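# Arrange four wooden cubes in a row by size

## Task

Set the four wooden cubes on the table into a single straight line, ordered from largest down to smallest, with each cube's face flush against the next one's face, and finish with the robot touching none of the cubes.

## Robot and tools

Robot: two arms, left_arm and right_arm, each with a parallel two-finger gripper and a wrist camera. Arm root positions in the scene frame: left_arm (-0.035, +0.345, 0) m, right_arm (-0.048, -0.335, 0) m, both facing nearly straight along +x. A camera stand sits behind them.

Frames: the scene frame has its origin at table-top height, halfway between the two nominal bases. +x points out over the table, +y toward left_arm, +z up. Arm names do not match left/right in images. Results report end_effector_position (m) and end_effector_quat_wxyz in this frame. The position is the spot between the finger pads, just under 1 cm behind the tips, and may be a few cm off at long reach. The fingers point along the gripper's +z axis and open and close along its y axis.

execute_actions(actions, cameras): actions is a list of actions. Each action is a table of 1 to 15 rows, one row per 1/30 s step; a short table repeats its final row until 15 steps pass. Every row is one flat list of 14 numbers in [-1, 1] covering both arms: left dx, dy, dz, rx, ry, rz, opening, then the same seven for right. The six pose numbers are an offset, not a pose, measured from that arm's Hand target as it stood when the action began, along that Hand target's own axes. Every row counts from that same start, so sending an offset again moves the arm further. Scale: 1.0 = 0.6 m for dx, dy, dz and 180 degrees for rx, ry, rz, which form one rotation vector. Opening is absolute: +1 fully open (pad gap about 87 mm), +0.5 about 69 mm, 0 about 43 mm, -0.5 about 18 mm, -1 closed. An empty actions list just reports state and images. cameras: a list of names (cam_head_left, cam_head_right, cam_left_wrist, cam_right_wrist); omitted, null or ["all"] gives all of them, [] gives none, and an unknown name rejects the call.

move(target, speed, blend, opening_speed, blocking, cameras): drives each gripper in a straight line. target is one 14-number row laid out as above, or a list of up to 15 such rows, and every row is an offset from the Hand targets at the move's start, not from the previous row. speed is top path speed in m/s (0.002 to 2.9, default 0.25; rotation up to twice that in rad/s), either one value or one per row. blend (m) rounds corners between rows. opening_speed (units of the -1..+1 scale per second, at least 0.2) makes finger changes gradual. The whole move is capped at 10 s. Paths do not avoid obstacles or the other arm. Faster moves lag, stray and hit harder. Keep paths away from an arm's own base. The result adds a "move:" line such as done, off_target, moving, held or fault. limits=paced means the commanded pose was clipped, and limits=held means steps were withheld. done means at rest within 10 mm and 2 degrees of the target; it says nothing about contact.

wait(seconds 0 to 10) lets time pass while holding the last command. stop brakes a running move. zoom_image(camera, region [x0, y0, x1, y1] in pixels, at most 504 by 504) enlarges part of the latest image from that camera. read_manual gives only licence text. finished_scene(scene) ends the current scene, taking its number; it cannot be undone.

Reading results: Hand target is the last commanded pose, after clipping, and the next offsets start from it. Each control step limits the commanded orientation to within 40 degrees of the measured one. Friction and gravity often leave the gripper short, low or tilted. Check the reported position and orientation after each move and send the missing offset or a corrective turn. Sending all-zero pose numbers re-requests the Hand target. Every row also commands the opening, so repeat an arm's current opening to leave it unchanged; a 0 there means half open. grip_measured shows finger position on the same -1..+1 scale. To grip firmly, command about 0.04 below the reading at first contact, or less below it for a gentler hold. Tool commands lists the current commands. Joint velocities within noise means an arm is still.

Cameras: cam_head_left and cam_head_right are fixed overhead views; cam_left_wrist and cam_right_wrist ride on the hands. All are 896x504. A wrist image may lag while its arm moves.

Hazards: do not let a cube fall from the table or leave one off it, and do not drop cubes or release them while moving. Avoid slamming, striking or pressing hard on anything. Never let the arms or grippers collide or squeeze each other, since even a moderate contact can fail the scene. Camera-cable contact with a cube counts as touching it. Arm stops are costly. An arm blocked by something keeps pushing; pull its target back past the gripper. Loose objects may occasionally get nudged by an outside push. Motor heat rises from holding loads, stretched poses or pushing at unreachable targets: MOTOR HOT appears at 75 °C, at 90 °C the arm folds and stays idle, and at 100 °C it goes limp. At the end, open the grippers and lift clear of every cube.

Each tool is called after "Request:" by a JSON object that holds its "method" and its "body", one argument or row to a line.

## Session

Request:
{"method": "execute_actions", "body": {
  "actions": []
}}

Scene clock: 0.00 s.
left_arm: end_effector_position=(+0.1953, +0.2059, +0.1605) grip_measured=+0.978 end_effector_quat_wxyz=(+0.431, -0.169, +0.859, -0.218) | right_arm: end_effector_position=(+0.2013, -0.2323, +0.2465) grip_measured=+1.000 end_effector_quat_wxyz=(+0.371, +0.075, +0.896, +0.233)
Joint positions: left_arm=[-0.655 0.739 0.624 -0.475 -0.288 -0.85 0.989] | right_arm=[0.156 0.963 1.121 -0.847 -0.242 0.449 1]
Joint velocities: within noise
Joint torques (N m): no reading
Heat: left arm: 41 °C; right arm: 41 °C.
Hand target: left_arm +0.1967, +0.2049, +0.1656; +0.435, -0.169, +0.856, -0.222 | right_arm +0.2033, -0.2321, +0.2532; +0.381, +0.072, +0.891, +0.235
Tool commands: left_gripper/opening=+1.0 right_gripper/opening=+1.0

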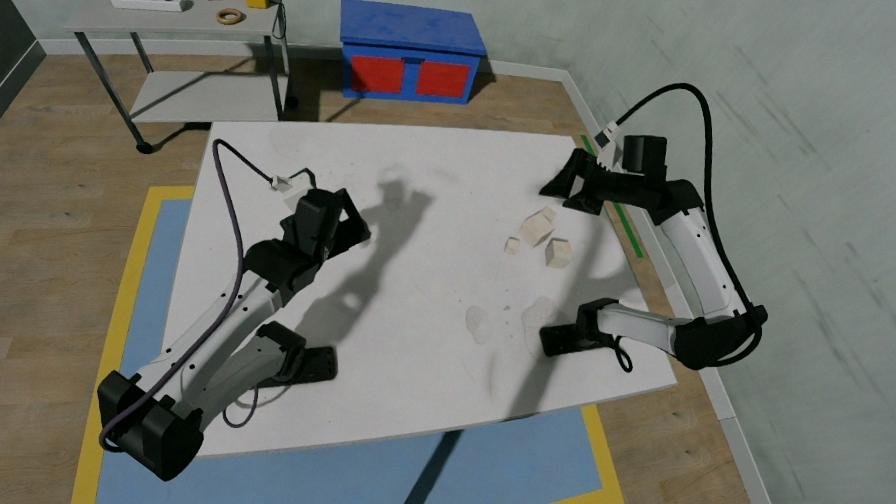

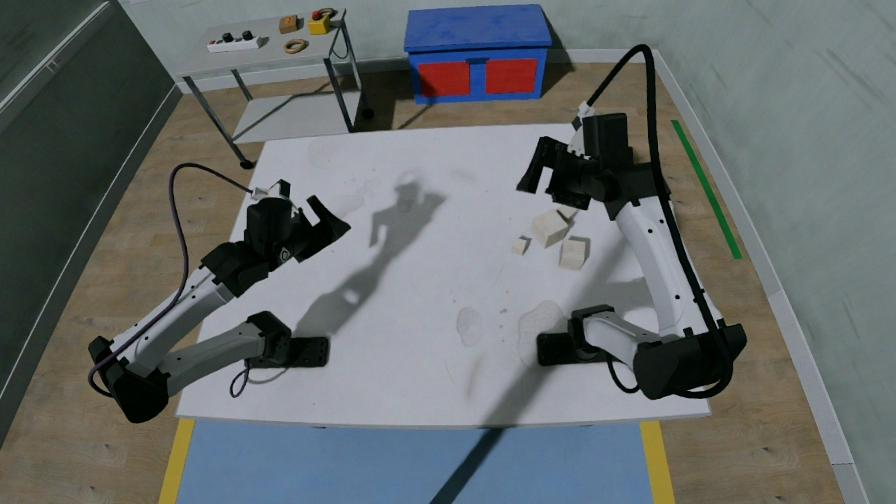

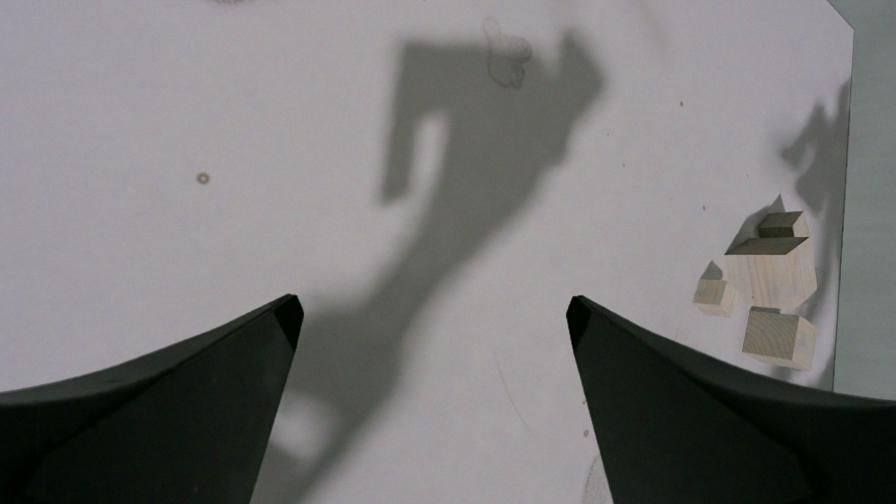

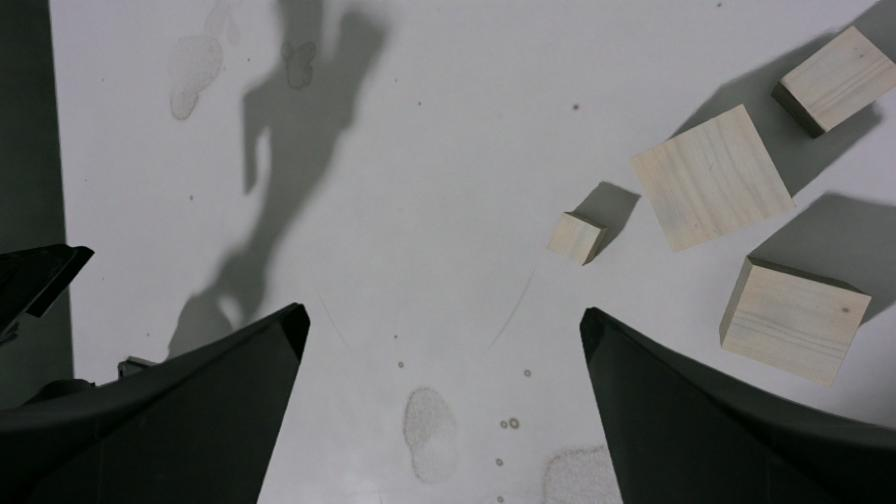

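Request:
{"method": "zoom_image", "body": {
  "camera": "cam_right_wrist",
  "region": [520, 0, 896, 400]
}}

Request:
{"method": "zoom_image", "body": {
  "camera": "cam_head_left",
  "region": [480, 180, 620, 290]
}}

Request:
{"method": "zoom_image", "body": {
  "camera": "cam_head_right",
  "region": [490, 180, 630, 290]
}}

Request:
{"method": "zoom_image", "body": {
  "camera": "cam_left_wrist",
  "region": [660, 170, 860, 400]
}}

Scaled by 1.260 from the camera's 896x504 image, which has a finer 1280x720 frame.

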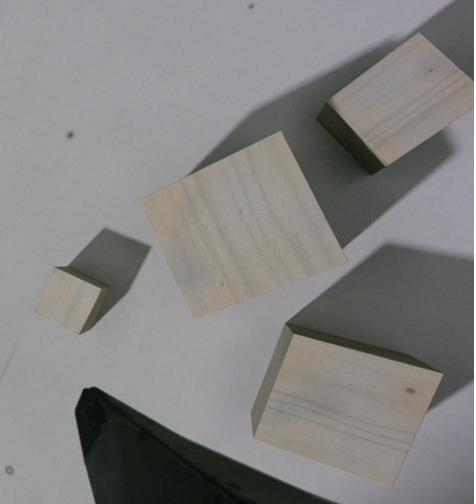

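Scaled by 3.600 from the camera's 896x504 image, which has a finer 1280x720 frame.

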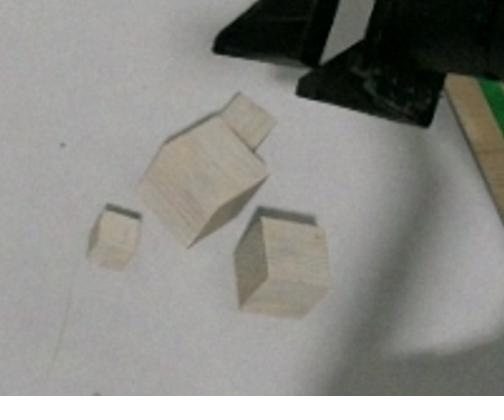

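Scaled by 3.600 from the camera's 896x504 image, which has a finer 1280x720 frame.

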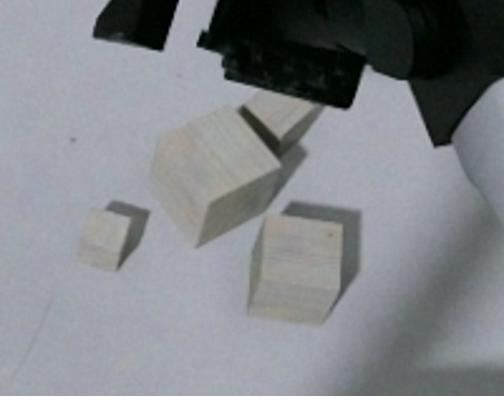

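Scaled by 2.191 from the camera's 896x504 image, which has a finer 1280x720 frame.

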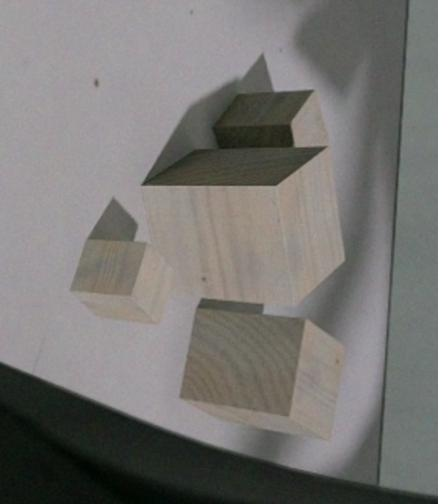

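Request:
{"method": "move", "body": {
  "target": [0,0,0,0,0,0,1, 0.0792,-0.2369,0.0142,0.1789,0.1252,-0.0148,1],
  "cameras": ["cam_right_wrist","cam_head_right"]
}}

Scene clock: 182.57 s.
left_arm: end_effector_position=(+0.1953, +0.2059, +0.1605) grip_measured=+0.978 end_effector_quat_wxyz=(+0.431, -0.169, +0.859, -0.218) | right_arm: end_effector_position=(+0.1822, -0.3351, +0.1493) grip_measured=+1.000 end_effector_quat_wxyz=(+0.172, +0.108, +0.979, -0.011)
Joint positions: left_arm=[-0.655 0.739 0.624 -0.475 -0.288 -0.85 0.989] | right_arm=[-0.004 1.245 1.142 -1.127 0.061 0.216 1]
Joint velocities: within noise
Joint torques (N m): left_arm=[-0.2 -0.46 8.68 1.7 -0.1 0.11] | right_arm=[-0.58 -3.06 6.3 0.86 0.14 -0.06]
Heat: left arm: 49 °C; right arm: 49 °C.
Hand target: left_arm +0.1967, +0.2049, +0.1656; +0.435, -0.169, +0.856, -0.222 | right_arm +0.1833, -0.3394, +0.1501; +0.173, +0.108, +0.979, -0.019
Off the commanded pose: left_arm 0.005 m, 1 deg | right_arm 0.004 m, 1 deg.
move: done
camera_calibration:
cam_right_wrist: T_world_to_cam=[[-0.223222, -0.974088, -0.0363989, -0.279609], [-0.850041, 0.176248, 0.496353, 0.164785], [-0.477076, 0.141738, -0.867357, 0.4031], [0, 0, 0, 1]] pos_world=[0.269969, -0.358541, 0.257663]
Images, in order (width x height): cam_head_right 896x504, cam_right_wrist 896x504.

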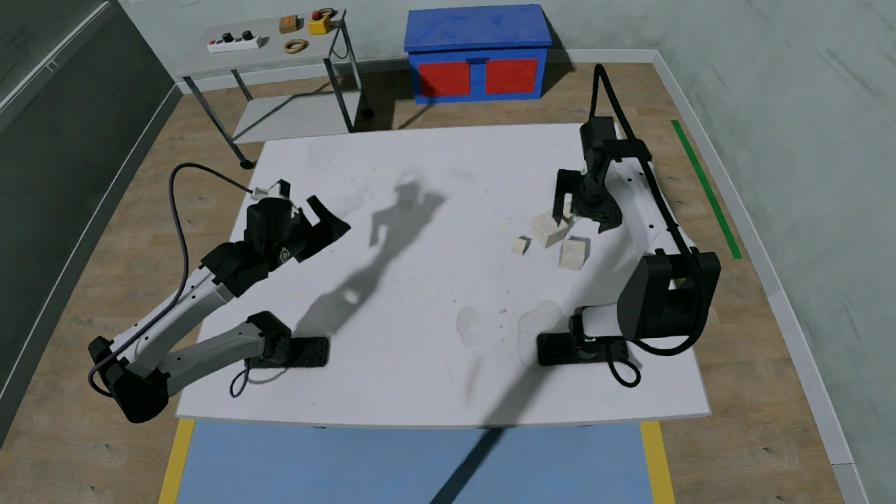

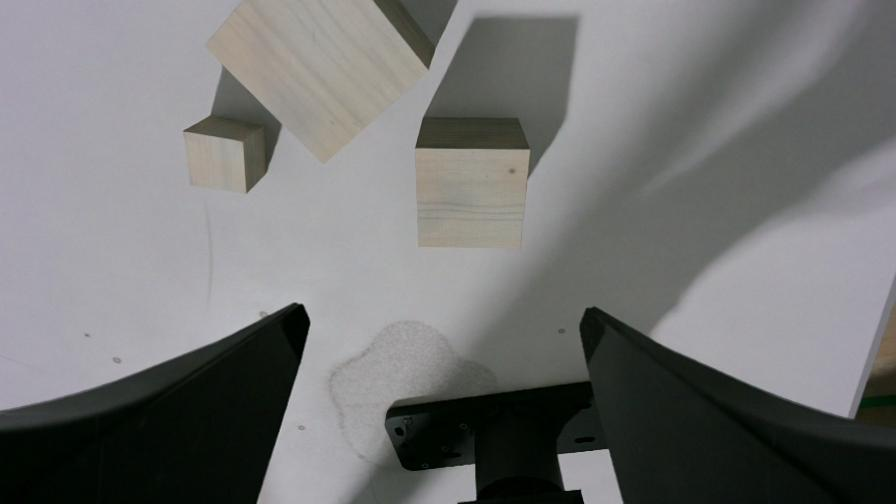

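Request:
{"method": "move", "body": {
  "target": [0,0,0,0,0,0,1, 0.0653,-0.0097,0.1788,0,0,0,1],
  "cameras": ["cam_right_wrist"]
}}

Scene clock: 212.27 s.
left_arm: end_effector_position=(+0.1953, +0.2059, +0.1605) grip_measured=+0.978 end_effector_quat_wxyz=(+0.431, -0.169, +0.859, -0.218) | right_arm: end_effector_position=(+0.1800, -0.3422, +0.0396) grip_measured=+1.000 end_effector_quat_wxyz=(+0.170, +0.108, +0.979, -0.016)
Joint positions: left_arm=[-0.655 0.739 0.624 -0.475 -0.288 -0.85 0.989] | right_arm=[-0.03 1.28 0.726 -0.68 0.062 0.19 1]
Joint velocities: within noise
Joint torques (N m): left_arm=[-0.21 -0.46 8.7 1.71 -0.09 0.1] | right_arm=[-0.66 -2.88 4.72 1.1 0.05 -0.06]
Heat: left arm: 50 °C; right arm: 47 °C.
Hand target: left_arm +0.1967, +0.2049, +0.1656; +0.435, -0.169, +0.856, -0.222 | right_arm +0.1819, -0.3451, +0.0360; +0.173, +0.108, +0.979, -0.019
Off the commanded pose: left_arm 0.005 m, 1 deg | right_arm 0.005 m, 0 deg.
move: done
camera_calibration:
cam_right_wrist: T_world_to_cam=[[-0.22516, -0.97397, -0.0261808, -0.291114], [-0.847219, 0.182447, 0.498932, 0.220031], [-0.481168, 0.13452, -0.866246, 0.306112], [0, 0, 0, 1]] pos_world=[0.268159, -0.364858, 0.147766]
Images, in order (width x height): cam_right_wrist 896x504.

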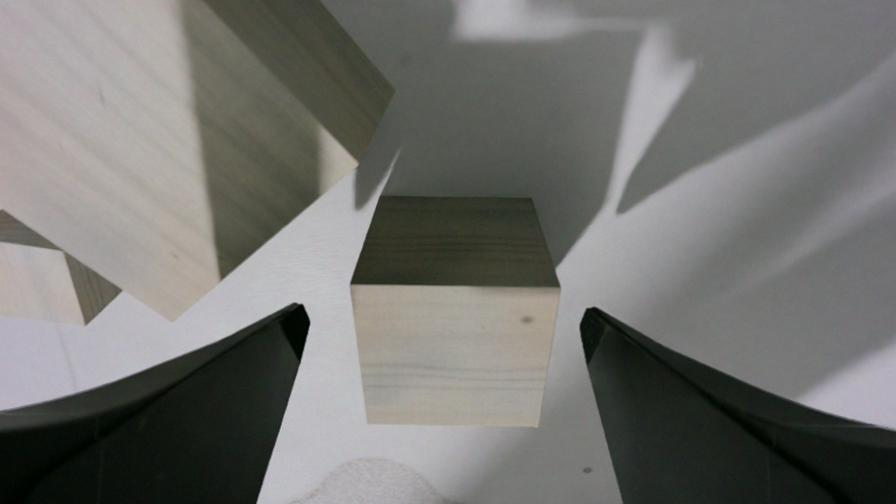

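Request:
{"method": "move", "body": {
  "target": [
    [0,0,0,0,0,0,1, 0,0,0,0,0,0,0.1],
    [0,0,0,0,0,0,1,-0.0537,0,-0.1473,0,0,0,0.1],
    [0,0,0,0,0,0,1,-0.2383,0.1774,-0.08,-0.0762,0,-0.2090,0.1]
  ],
  "blend": [0,0.03,0],
  "cameras": ["cam_right_wrist","cam_head_right"]
}}

Scene clock: 254.63 s.
left_arm: end_effector_position=(+0.1953, +0.2059, +0.1605) grip_measured=+0.978 end_effector_quat_wxyz=(+0.431, -0.169, +0.859, -0.218) | right_arm: end_effector_position=(+0.3125, -0.2722, +0.1237) grip_measured=+0.169 end_effector_quat_wxyz=(+0.157, -0.226, +0.961, +0.034)
Joint positions: left_arm=[-0.655 0.739 0.624 -0.475 -0.288 -0.85 0.989] | right_arm=[0.151 1.783 1.552 -1.029 -0.088 -0.286 0.584]
Joint velocities: within noise
Joint torques (N m): left_arm=[-0.18 -0.47 8.7 1.7 -0.1 0.1] | right_arm=[0.43 -7.36 8.36 0.83 -0.28 -0.06]
Heat: left arm: 50 °C; right arm: 45 °C.
Hand target: left_arm +0.1967, +0.2049, +0.1656; +0.435, -0.169, +0.856, -0.222 | right_arm +0.3202, -0.2667, +0.1299; +0.169, -0.234, +0.957, +0.041
Off the commanded pose: left_arm 0.005 m, 1 deg | right_arm 0.011 m, 2 deg.
move: off_target (right_arm)
camera_calibration:
cam_right_wrist: T_world_to_cam=[[0.436549, -0.899561, -0.014679, -0.378845], [-0.766847, -0.380578, 0.516823, 0.0970202], [-0.4705, -0.214362, -0.855966, 0.333727], [0, 0, 0, 1]] pos_world=[0.396803, -0.232332, 0.229956]
Images, in order (width x height): cam_head_right 896x504, cam_right_wrist 896x504.

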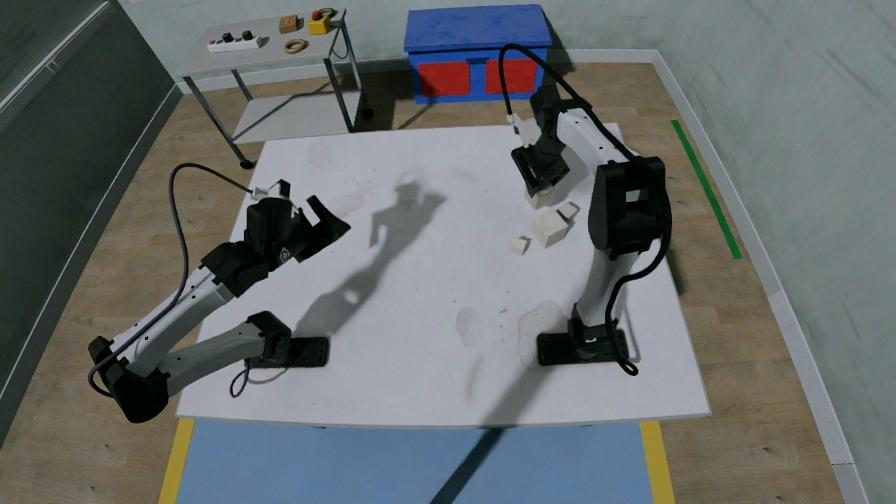

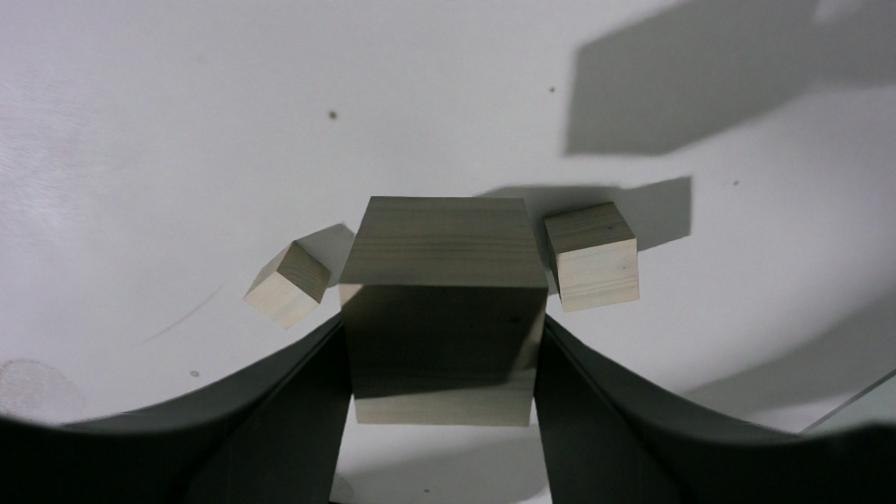

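Request:
{"method": "move", "body": {
  "target": [0,0,0,0,0,0,1,0.0410,0.0003,0.1557,0,-0.0083,0,0.1],
  "speed": 0.15,
  "cameras": ["cam_right_wrist","cam_head_right","cam_head_left"]
}}

Scene clock: 287.67 s.
left_arm: end_effector_position=(+0.1953, +0.2059, +0.1605) grip_measured=+0.978 end_effector_quat_wxyz=(+0.431, -0.169, +0.859, -0.218) | right_arm: end_effector_position=(+0.3229, -0.2685, +0.0428) grip_measured=+0.169 end_effector_quat_wxyz=(+0.173, -0.227, +0.958, +0.038)
Joint positions: left_arm=[-0.655 0.739 0.624 -0.475 -0.288 -0.85 0.989] | right_arm=[0.151 1.84 1.292 -0.68 -0.1 -0.287 0.584]
Joint velocities: within noise
Joint torques (N m): left_arm=[-0.21 -0.47 8.69 1.7 -0.1 0.11] | right_arm=[0.79 -6.95 4.34 1.32 -0.24 -0.02]
Heat: left arm: 51 °C; right arm: 47 °C.
Hand target: left_arm +0.1967, +0.2049, +0.1656; +0.435, -0.169, +0.856, -0.222 | right_arm +0.3279, -0.2625, +0.0337; +0.181, -0.233, +0.954, +0.044
Off the commanded pose: left_arm 0.005 m, 1 deg | right_arm 0.012 m, 1 deg.
move: off_target (right_arm)
camera_calibration:
cam_right_wrist: T_world_to_cam=[[0.441106, -0.897316, -0.0157964, -0.381986], [-0.78031, -0.392164, 0.487159, 0.150711], [-0.44333, -0.202563, -0.87317, 0.265396], [0, 0, 0, 1]] pos_world=[0.403756, -0.2299, 0.152282]
Images, in order (width x height): cam_head_left 896x504, cam_head_right 896x504, cam_right_wrist 896x504.

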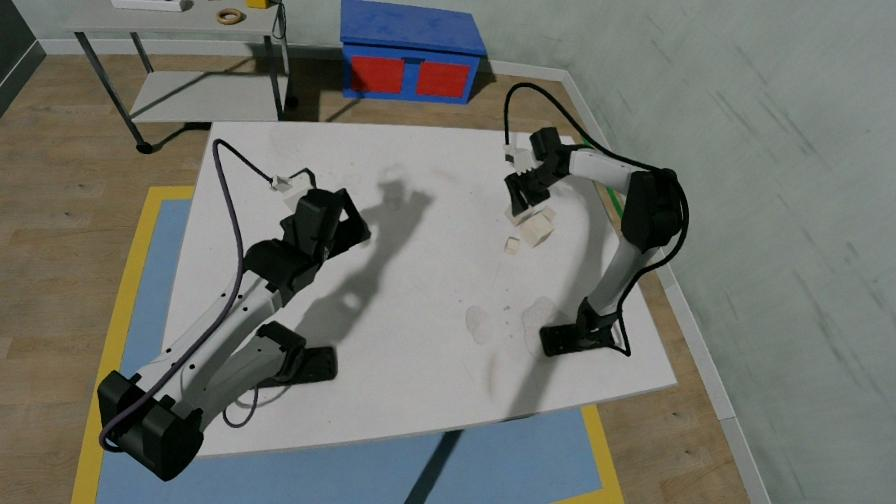

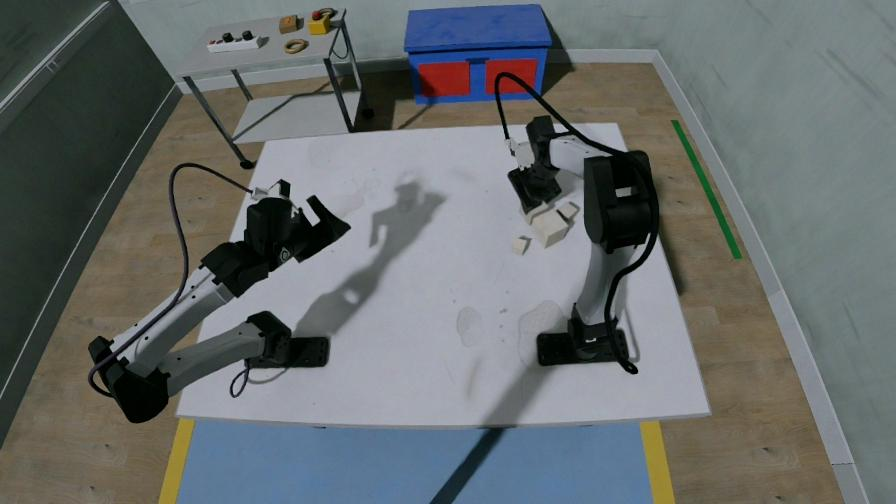

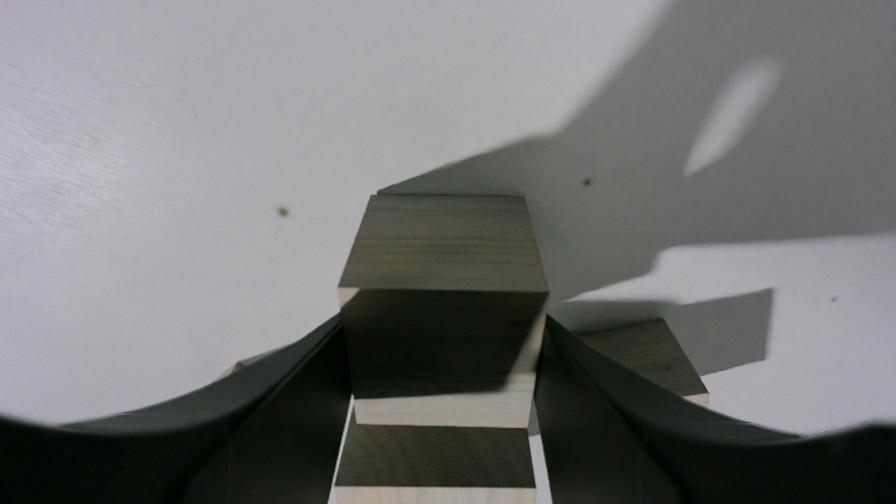

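Request:
{"method": "move", "body": {
  "target": [0,0,0,0,0,0,1,0.0245,0.0035,-0.0282,0,0,0,0.1],
  "speed": 0.06,
  "cameras": ["cam_right_wrist"]
}}

Scene clock: 326.23 s.
left_arm: end_effector_position=(+0.1953, +0.2059, +0.1605) grip_measured=+0.978 end_effector_quat_wxyz=(+0.431, -0.169, +0.859, -0.218) | right_arm: end_effector_position=(+0.3171, -0.2687, +0.0422) grip_measured=+0.169 end_effector_quat_wxyz=(+0.185, -0.229, +0.955, +0.040)
Joint positions: left_arm=[-0.655 0.739 0.624 -0.475 -0.288 -0.85 0.989] | right_arm=[0.151 1.801 1.235 -0.638 -0.104 -0.29 0.584]
Joint velocities: within noise
Joint torques (N m): left_arm=[-0.23 -0.46 8.68 1.7 -0.1 0.1] | right_arm=[-0.34 -9.89 4.04 0.82 -0.23 -0.11]
Heat: left arm: 51 °C; right arm: 45 °C.
Hand target: left_arm +0.1967, +0.2049, +0.1656; +0.435, -0.169, +0.856, -0.222 | right_arm +0.3094, -0.2698, +0.0441; +0.181, -0.233, +0.954, +0.044
Off the commanded pose: left_arm 0.005 m, 1 deg | right_arm 0.008 m, 1 deg.
move: done
camera_calibration:
cam_right_wrist: T_world_to_cam=[[0.444748, -0.89557, -0.0123795, -0.380407], [-0.789451, -0.398501, 0.466867, 0.148418], [-0.423045, -0.197865, -0.884241, 0.257513], [0, 0, 0, 1]] pos_world=[0.395294, -0.230584, 0.153703]
Images, in order (width x height): cam_right_wrist 896x504.

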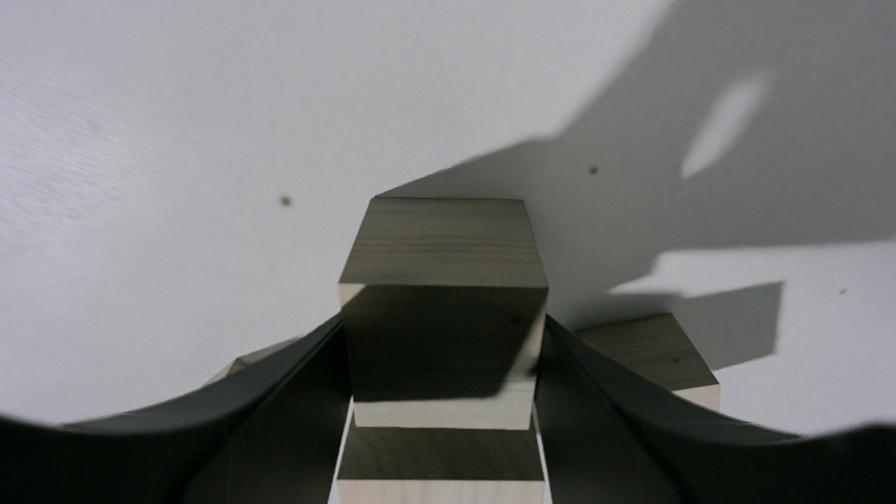

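Request:
{"method": "move", "body": {
  "target": [0,0,0,0,0,0,1,0.0202,0.0002,-0.0080,0,0,0,0.1],
  "speed": 0.06,
  "cameras": ["cam_right_wrist"]
}}

Scene clock: 336.97 s.
left_arm: end_effector_position=(+0.1953, +0.2059, +0.1605) grip_measured=+0.978 end_effector_quat_wxyz=(+0.431, -0.169, +0.859, -0.218) | right_arm: end_effector_position=(+0.3037, -0.2737, +0.0417) grip_measured=+0.169 end_effector_quat_wxyz=(+0.181, -0.230, +0.955, +0.041)
Joint positions: left_arm=[-0.655 0.739 0.624 -0.475 -0.288 -0.85 0.989] | right_arm=[0.142 1.757 1.18 -0.636 -0.11 -0.3 0.584]
Joint velocities: within noise
Joint torques (N m): left_arm=[-0.18 -0.47 8.66 1.69 -0.09 0.1] | right_arm=[-0.58 -9.51 4.07 0.84 -0.23 -0.12]
Heat: left arm: 51 °C; right arm: 45 °C.
Hand target: left_arm +0.1967, +0.2049, +0.1656; +0.435, -0.169, +0.856, -0.222 | right_arm +0.2977, -0.2758, +0.0441; +0.181, -0.233, +0.954, +0.044
Off the commanded pose: left_arm 0.005 m, 1 deg | right_arm 0.007 m, 1 deg.
move: done
camera_calibration:
cam_right_wrist: T_world_to_cam=[[0.446969, -0.894414, -0.0155838, -0.379151], [-0.785142, -0.400591, 0.472313, 0.133969], [-0.428686, -0.198874, -0.881293, 0.251766], [0, 0, 0, 1]] pos_world=[0.382582, -0.235381, 0.152696]
Images, in order (width x height): cam_right_wrist 896x504.

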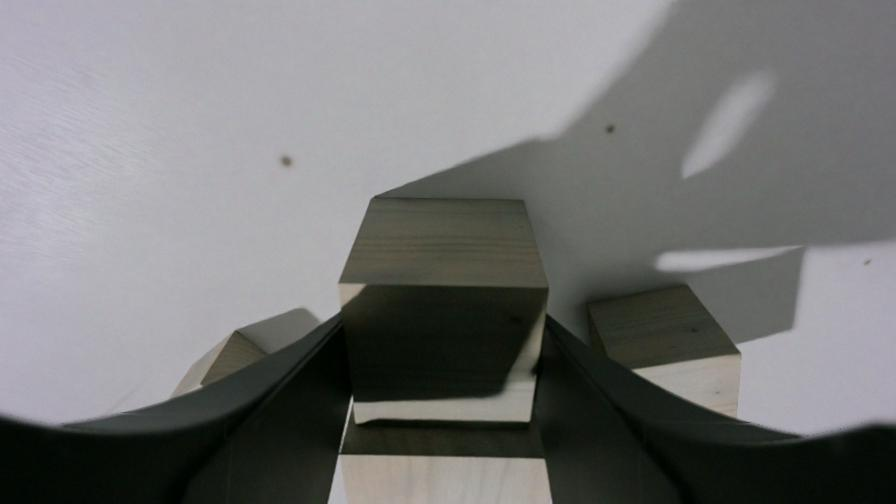

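Request:
{"method": "move", "body": {
  "target": [0,0,0,0,0,0,1,0.0108,0.0,-0.0042,0,0,0,0.1],
  "speed": 0.05,
  "cameras": ["cam_right_wrist"]
}}

Scene clock: 346.53 s.
left_arm: end_effector_position=(+0.1953, +0.2059, +0.1605) grip_measured=+0.978 end_effector_quat_wxyz=(+0.431, -0.169, +0.859, -0.218) | right_arm: end_effector_position=(+0.2974, -0.2768, +0.0416) grip_measured=+0.169 end_effector_quat_wxyz=(+0.181, -0.231, +0.955, +0.041)
Joint positions: left_arm=[-0.655 0.739 0.624 -0.475 -0.288 -0.85 0.989] | right_arm=[0.135 1.734 1.152 -0.633 -0.112 -0.308 0.584]
Joint velocities: within noise
Joint torques (N m): left_arm=[-0.23 -0.49 8.66 1.69 -0.09 0.1] | right_arm=[-0.65 -9.44 4.07 0.86 -0.22 -0.1]
Heat: left arm: 51 °C; right arm: 48 °C.
Hand target: left_arm +0.1967, +0.2049, +0.1656; +0.435, -0.169, +0.856, -0.222 | right_arm +0.2915, -0.2790, +0.0440; +0.181, -0.233, +0.954, +0.044
Off the commanded pose: left_arm 0.005 m, 1 deg | right_arm 0.007 m, 0 deg.
move: done
camera_calibration:
cam_right_wrist: T_world_to_cam=[[0.448352, -0.893719, -0.0157138, -0.379355], [-0.784228, -0.401738, 0.472856, 0.127216], [-0.428913, -0.199683, -0.881, 0.24814], [0, 0, 0, 1]] pos_world=[0.376281, -0.23838, 0.152495]
Images, in order (width x height): cam_right_wrist 896x504.

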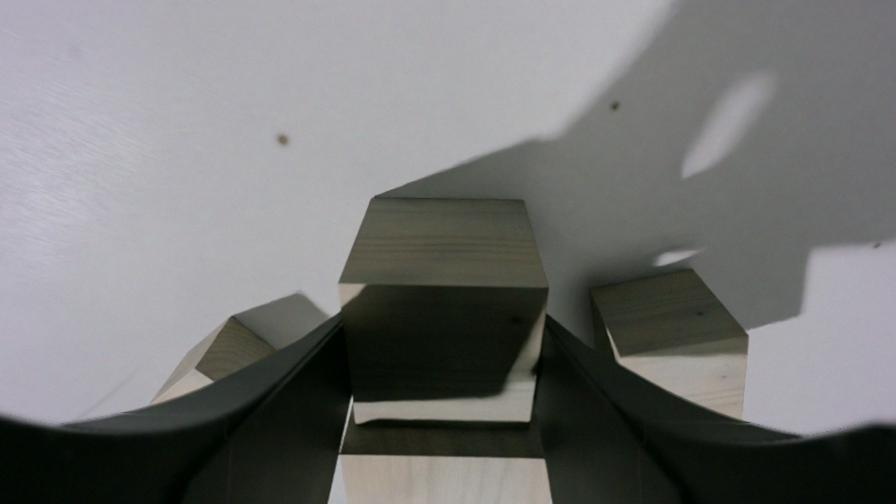

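Request:
{"method": "move", "body": {
  "target": [
    [0,0,0,0,0,0,1,-0.0097,-0.0012,0.0038,0,0,0,0.35],
    [0,0,0,0,0,0,1,-0.0560,-0.0012,-0.1138,0,0,0,0.35],
    [0,0,0,0,0,0,1,-0.0265,-0.1363,-0.1503,0.1067,0.0638,0.4061,0.35]
  ],
  "blend": [0,0.02,0],
  "speed": [0.05,0.2,0.25]
}}

Scene clock: 396.43 s.
left_arm: end_effector_position=(+0.1953, +0.2059, +0.1605) grip_measured=+0.978 end_effector_quat_wxyz=(+0.431, -0.169, +0.859, -0.218) | right_arm: end_effector_position=(+0.3078, -0.3557, +0.1319) grip_measured=+0.350 end_effector_quat_wxyz=(+0.058, +0.398, +0.915, -0.022)
Joint positions: left_arm=[-0.655 0.739 0.624 -0.475 -0.288 -0.85 0.989] | right_arm=[-0.108 1.928 1.783 -1.329 0.077 0.719 0.675]
Joint velocities: within noise
Joint torques (N m): left_arm=[-0.23 -0.49 8.64 1.69 -0.09 0.1] | right_arm=[-0.29 -7.64 7.72 0.39 0.21 0.18]
Heat: left arm: 52 °C; right arm: 51 °C.
Hand target: left_arm +0.1967, +0.2049, +0.1656; +0.435, -0.169, +0.856, -0.222 | right_arm +0.3131, -0.3600, +0.1338; +0.064, +0.406, +0.911, -0.028
Off the commanded pose: left_arm 0.005 m, 1 deg | right_arm 0.007 m, 1 deg.
move: done
camera_calibration:
cam_right_wrist: T_world_to_cam=[[-0.739645, -0.67254, -0.0248173, -0.00755618], [-0.508054, 0.533803, 0.67597, 0.281945], [-0.441369, 0.512587, -0.736511, 0.554519], [0, 0, 0, 1]] pos_world=[0.382402, -0.439824, 0.217635]

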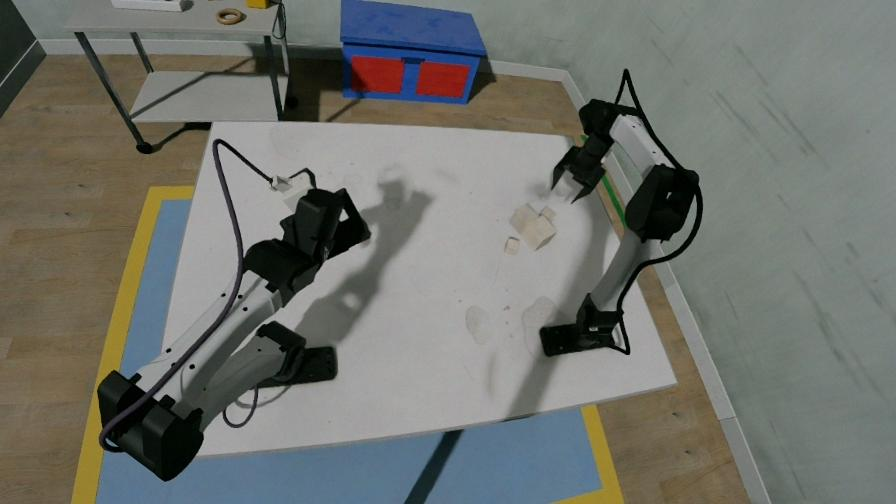

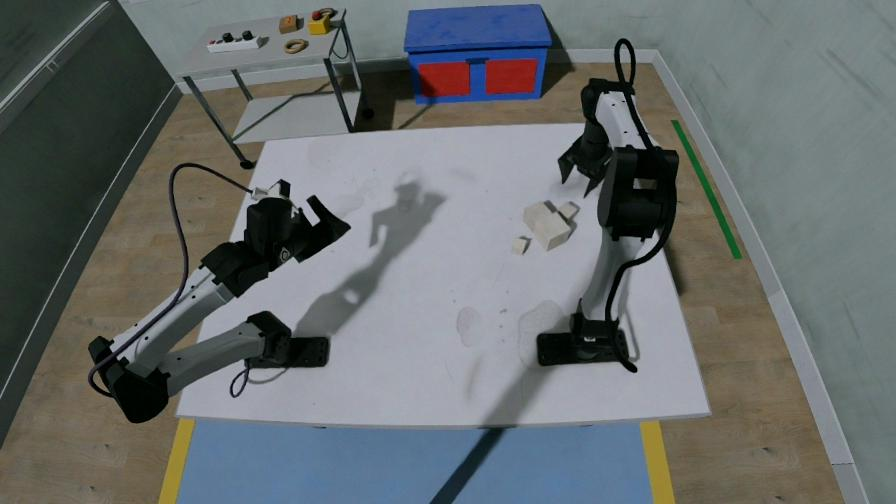

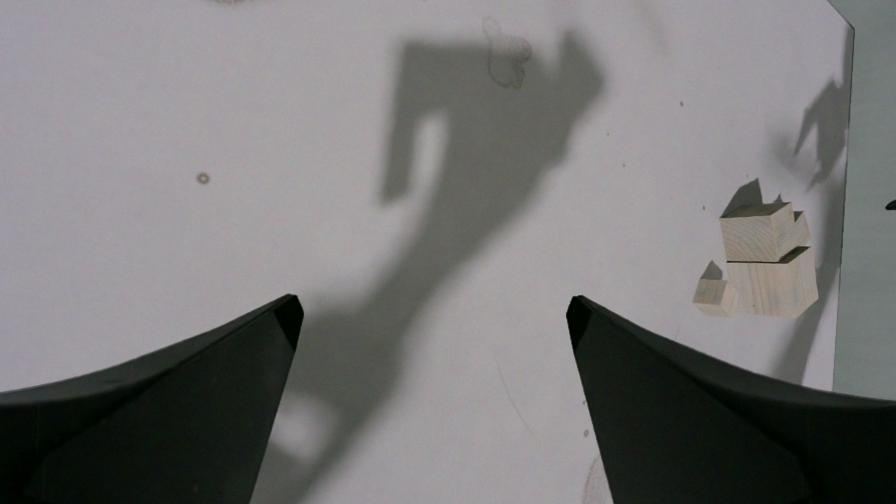

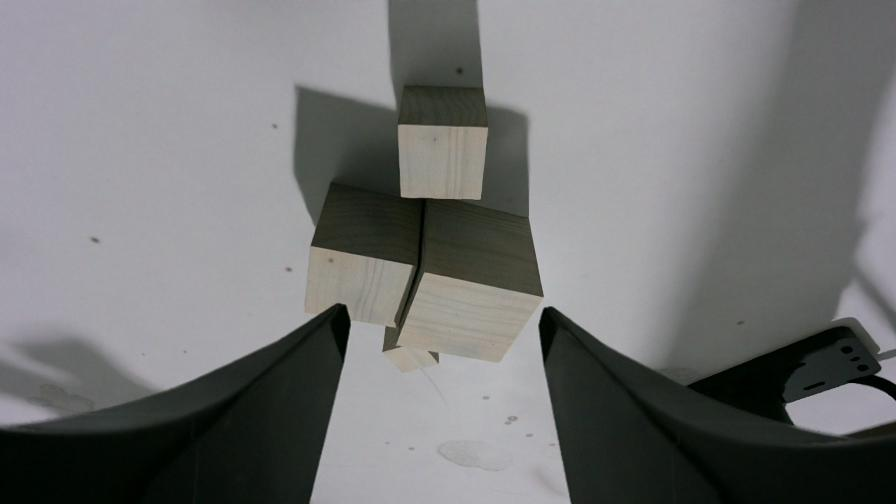

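Request:
{"method": "zoom_image", "body": {
  "camera": "cam_right_wrist",
  "region": [290, 70, 560, 380]
}}

Scaled by 1.626 from the camera's 896x504 image, which has a finer 1280x720 frame.

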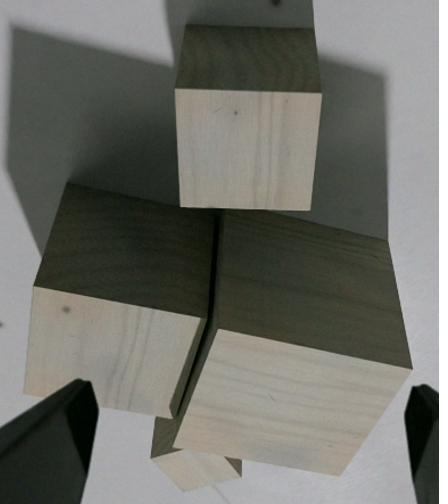

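Request:
{"method": "move", "body": {
  "target": [
    [0,0,0,0,0,0,1,0.0257,0.0067,0.1835,0.0008,0,0.0055,0.35],
    [0,0,0,0,0,0,1,0.0257,0.0067,0.1835,0.0008,0,0.0055,-0.18]
  ],
  "speed": 0.2,
  "opening_speed": 1.0,
  "cameras": ["cam_right_wrist"]
}}

Scene clock: 436.67 s.
left_arm: end_effector_position=(+0.1953, +0.2059, +0.1605) grip_measured=+0.978 end_effector_quat_wxyz=(+0.431, -0.169, +0.859, -0.218) | right_arm: end_effector_position=(+0.3136, -0.3558, +0.0265) grip_measured=-0.097 end_effector_quat_wxyz=(+0.057, +0.410, +0.910, -0.022)
Joint positions: left_arm=[-0.655 0.739 0.624 -0.475 -0.288 -0.85 0.989] | right_arm=[-0.108 1.992 1.451 -0.934 0.079 0.745 0.451]
Joint velocities: within noise
Joint torques (N m): left_arm=[-0.2 -0.44 8.69 1.7 -0.09 0.11] | right_arm=[0.38 -8.69 4.81 0.63 0.23 0.14]
Heat: left arm: 52 °C; right arm: 49 °C.
Hand target: left_arm +0.1967, +0.2049, +0.1656; +0.435, -0.169, +0.856, -0.222 | right_arm +0.3161, -0.3573, +0.0227; +0.063, +0.413, +0.908, -0.029
Off the commanded pose: left_arm 0.005 m, 1 deg | right_arm 0.005 m, 1 deg.
move: done
camera_calibration:
cam_right_wrist: T_world_to_cam=[[-0.756567, -0.653428, -0.0252463, 0.00616048], [-0.494323, 0.546221, 0.676231, 0.356236], [-0.428078, 0.524094, -0.736257, 0.479421], [0, 0, 0, 1]] pos_world=[0.385986, -0.44182, 0.112235]
Images, in order (width x height): cam_right_wrist 896x504.

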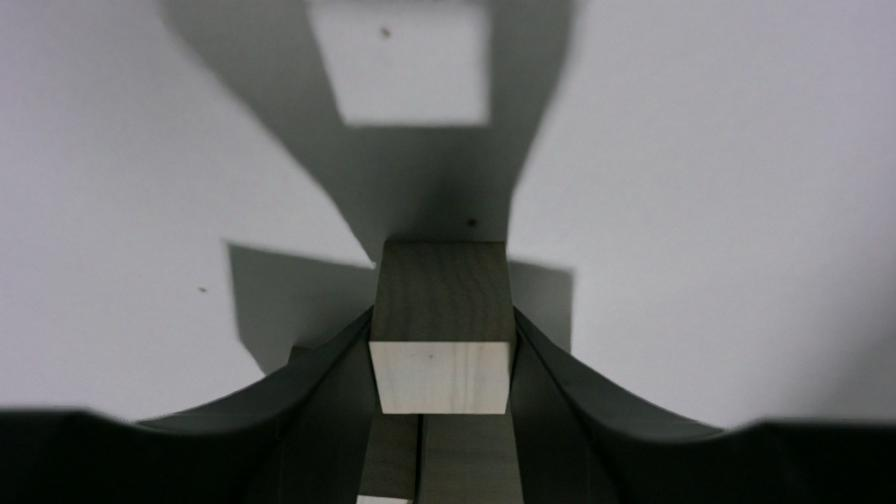

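Request:
{"method": "move", "body": {
  "target": [
    [0,0,0,0,0,0,1,-0.0185,-0.0001,-0.1320,0,0,0,-0.18],
    [0,0,0,0,0,0,1,0.0730,0.1683,-0.1707,-0.0587,-0.0003,-0.4197,-0.18]
  ],
  "blend": [0.03,0],
  "speed": 0.25
}}

Scene clock: 505.07 s.
left_arm: end_effector_position=(+0.1953, +0.2059, +0.1605) grip_measured=+0.978 end_effector_quat_wxyz=(+0.431, -0.169, +0.859, -0.218) | right_arm: end_effector_position=(+0.3501, -0.2519, +0.1166) grip_measured=-0.097 end_effector_quat_wxyz=(+0.064, -0.229, +0.971, +0.009)
Joint positions: left_arm=[-0.655 0.739 0.624 -0.475 -0.288 -0.85 0.989] | right_arm=[0.211 2.155 2.056 -1.345 -0.019 -0.241 0.451]
Joint velocities: within noise
Joint torques (N m): left_arm=[-0.16 -0.49 8.66 1.7 -0.09 0.1] | right_arm=[0.24 -9.4 7.75 0.5 -0.21 -0.03]
Heat: left arm: 53 °C; right arm: 55 °C.
Hand target: left_arm +0.1967, +0.2049, +0.1656; +0.435, -0.169, +0.856, -0.222 | right_arm +0.3545, -0.2475, +0.1180; +0.068, -0.236, +0.969, +0.016
Off the commanded pose: left_arm 0.005 m, 1 deg | right_arm 0.006 m, 1 deg.
move: done
camera_calibration:
cam_right_wrist: T_world_to_cam=[[0.435024, -0.900398, -0.00619407, -0.377761], [-0.6648, -0.32582, 0.672221, 0.0970886], [-0.607285, -0.288315, -0.740324, 0.365586], [0, 0, 0, 1]] pos_world=[0.450894, -0.203098, 0.203047]

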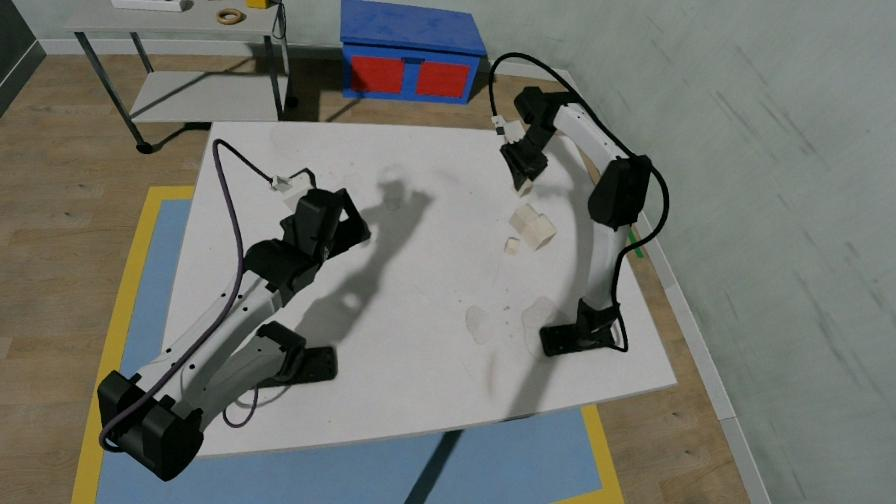

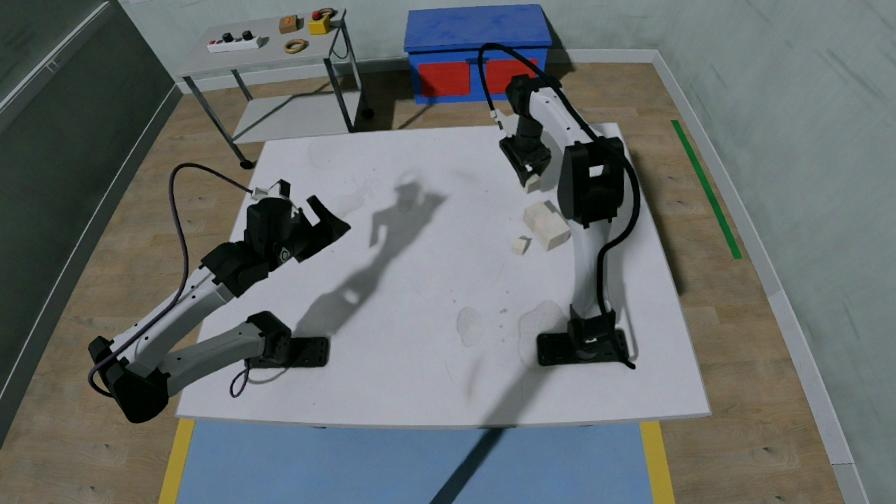

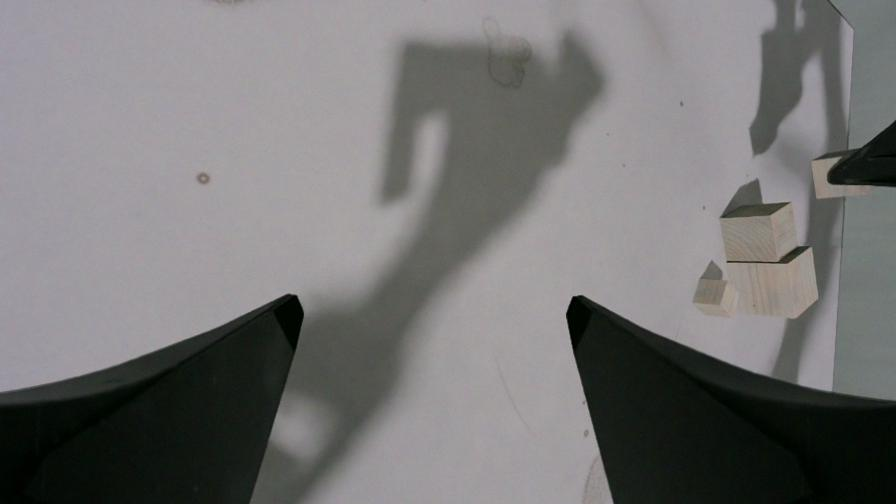

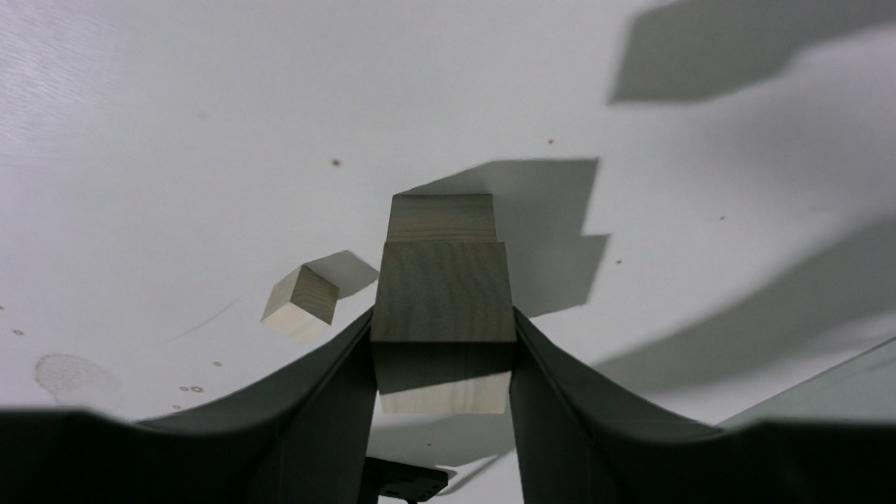

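Request:
{"method": "zoom_image", "body": {
  "camera": "cam_head_right",
  "region": [500, 160, 600, 260]
}}

Request:
{"method": "zoom_image", "body": {
  "camera": "cam_left_wrist",
  "region": [680, 140, 860, 340]
}}

Request:
{"method": "zoom_image", "body": {
  "camera": "cam_head_left",
  "region": [490, 170, 590, 270]
}}

Scaled by 5.040 from the camera's 896x504 image, which has a finer 1280x720 frame.

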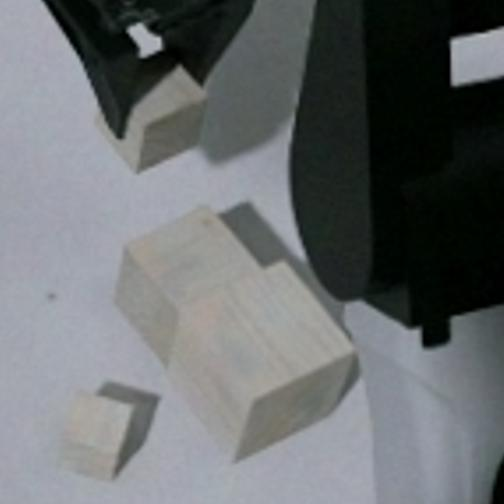

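Scaled by 2.520 from the camera's 896x504 image, which has a finer 1280x720 frame.

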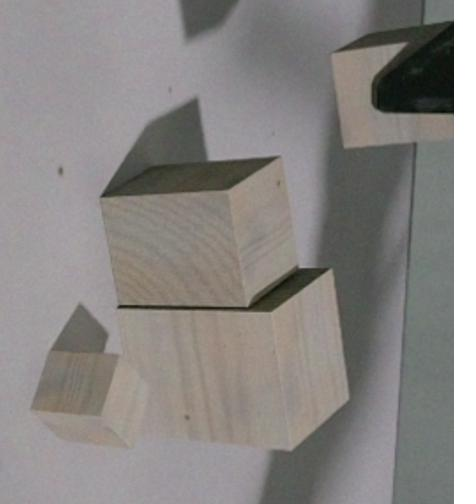

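Scaled by 5.040 from the camera's 896x504 image, which has a finer 1280x720 frame.

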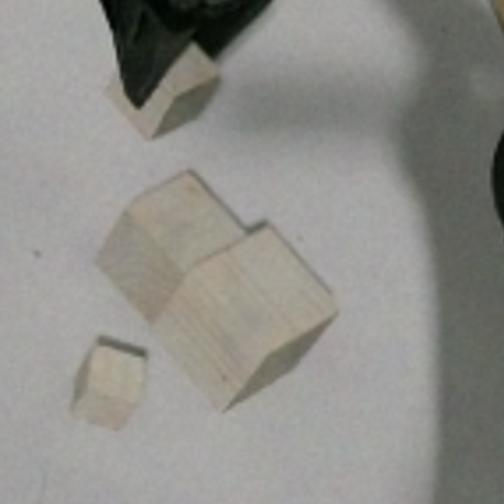

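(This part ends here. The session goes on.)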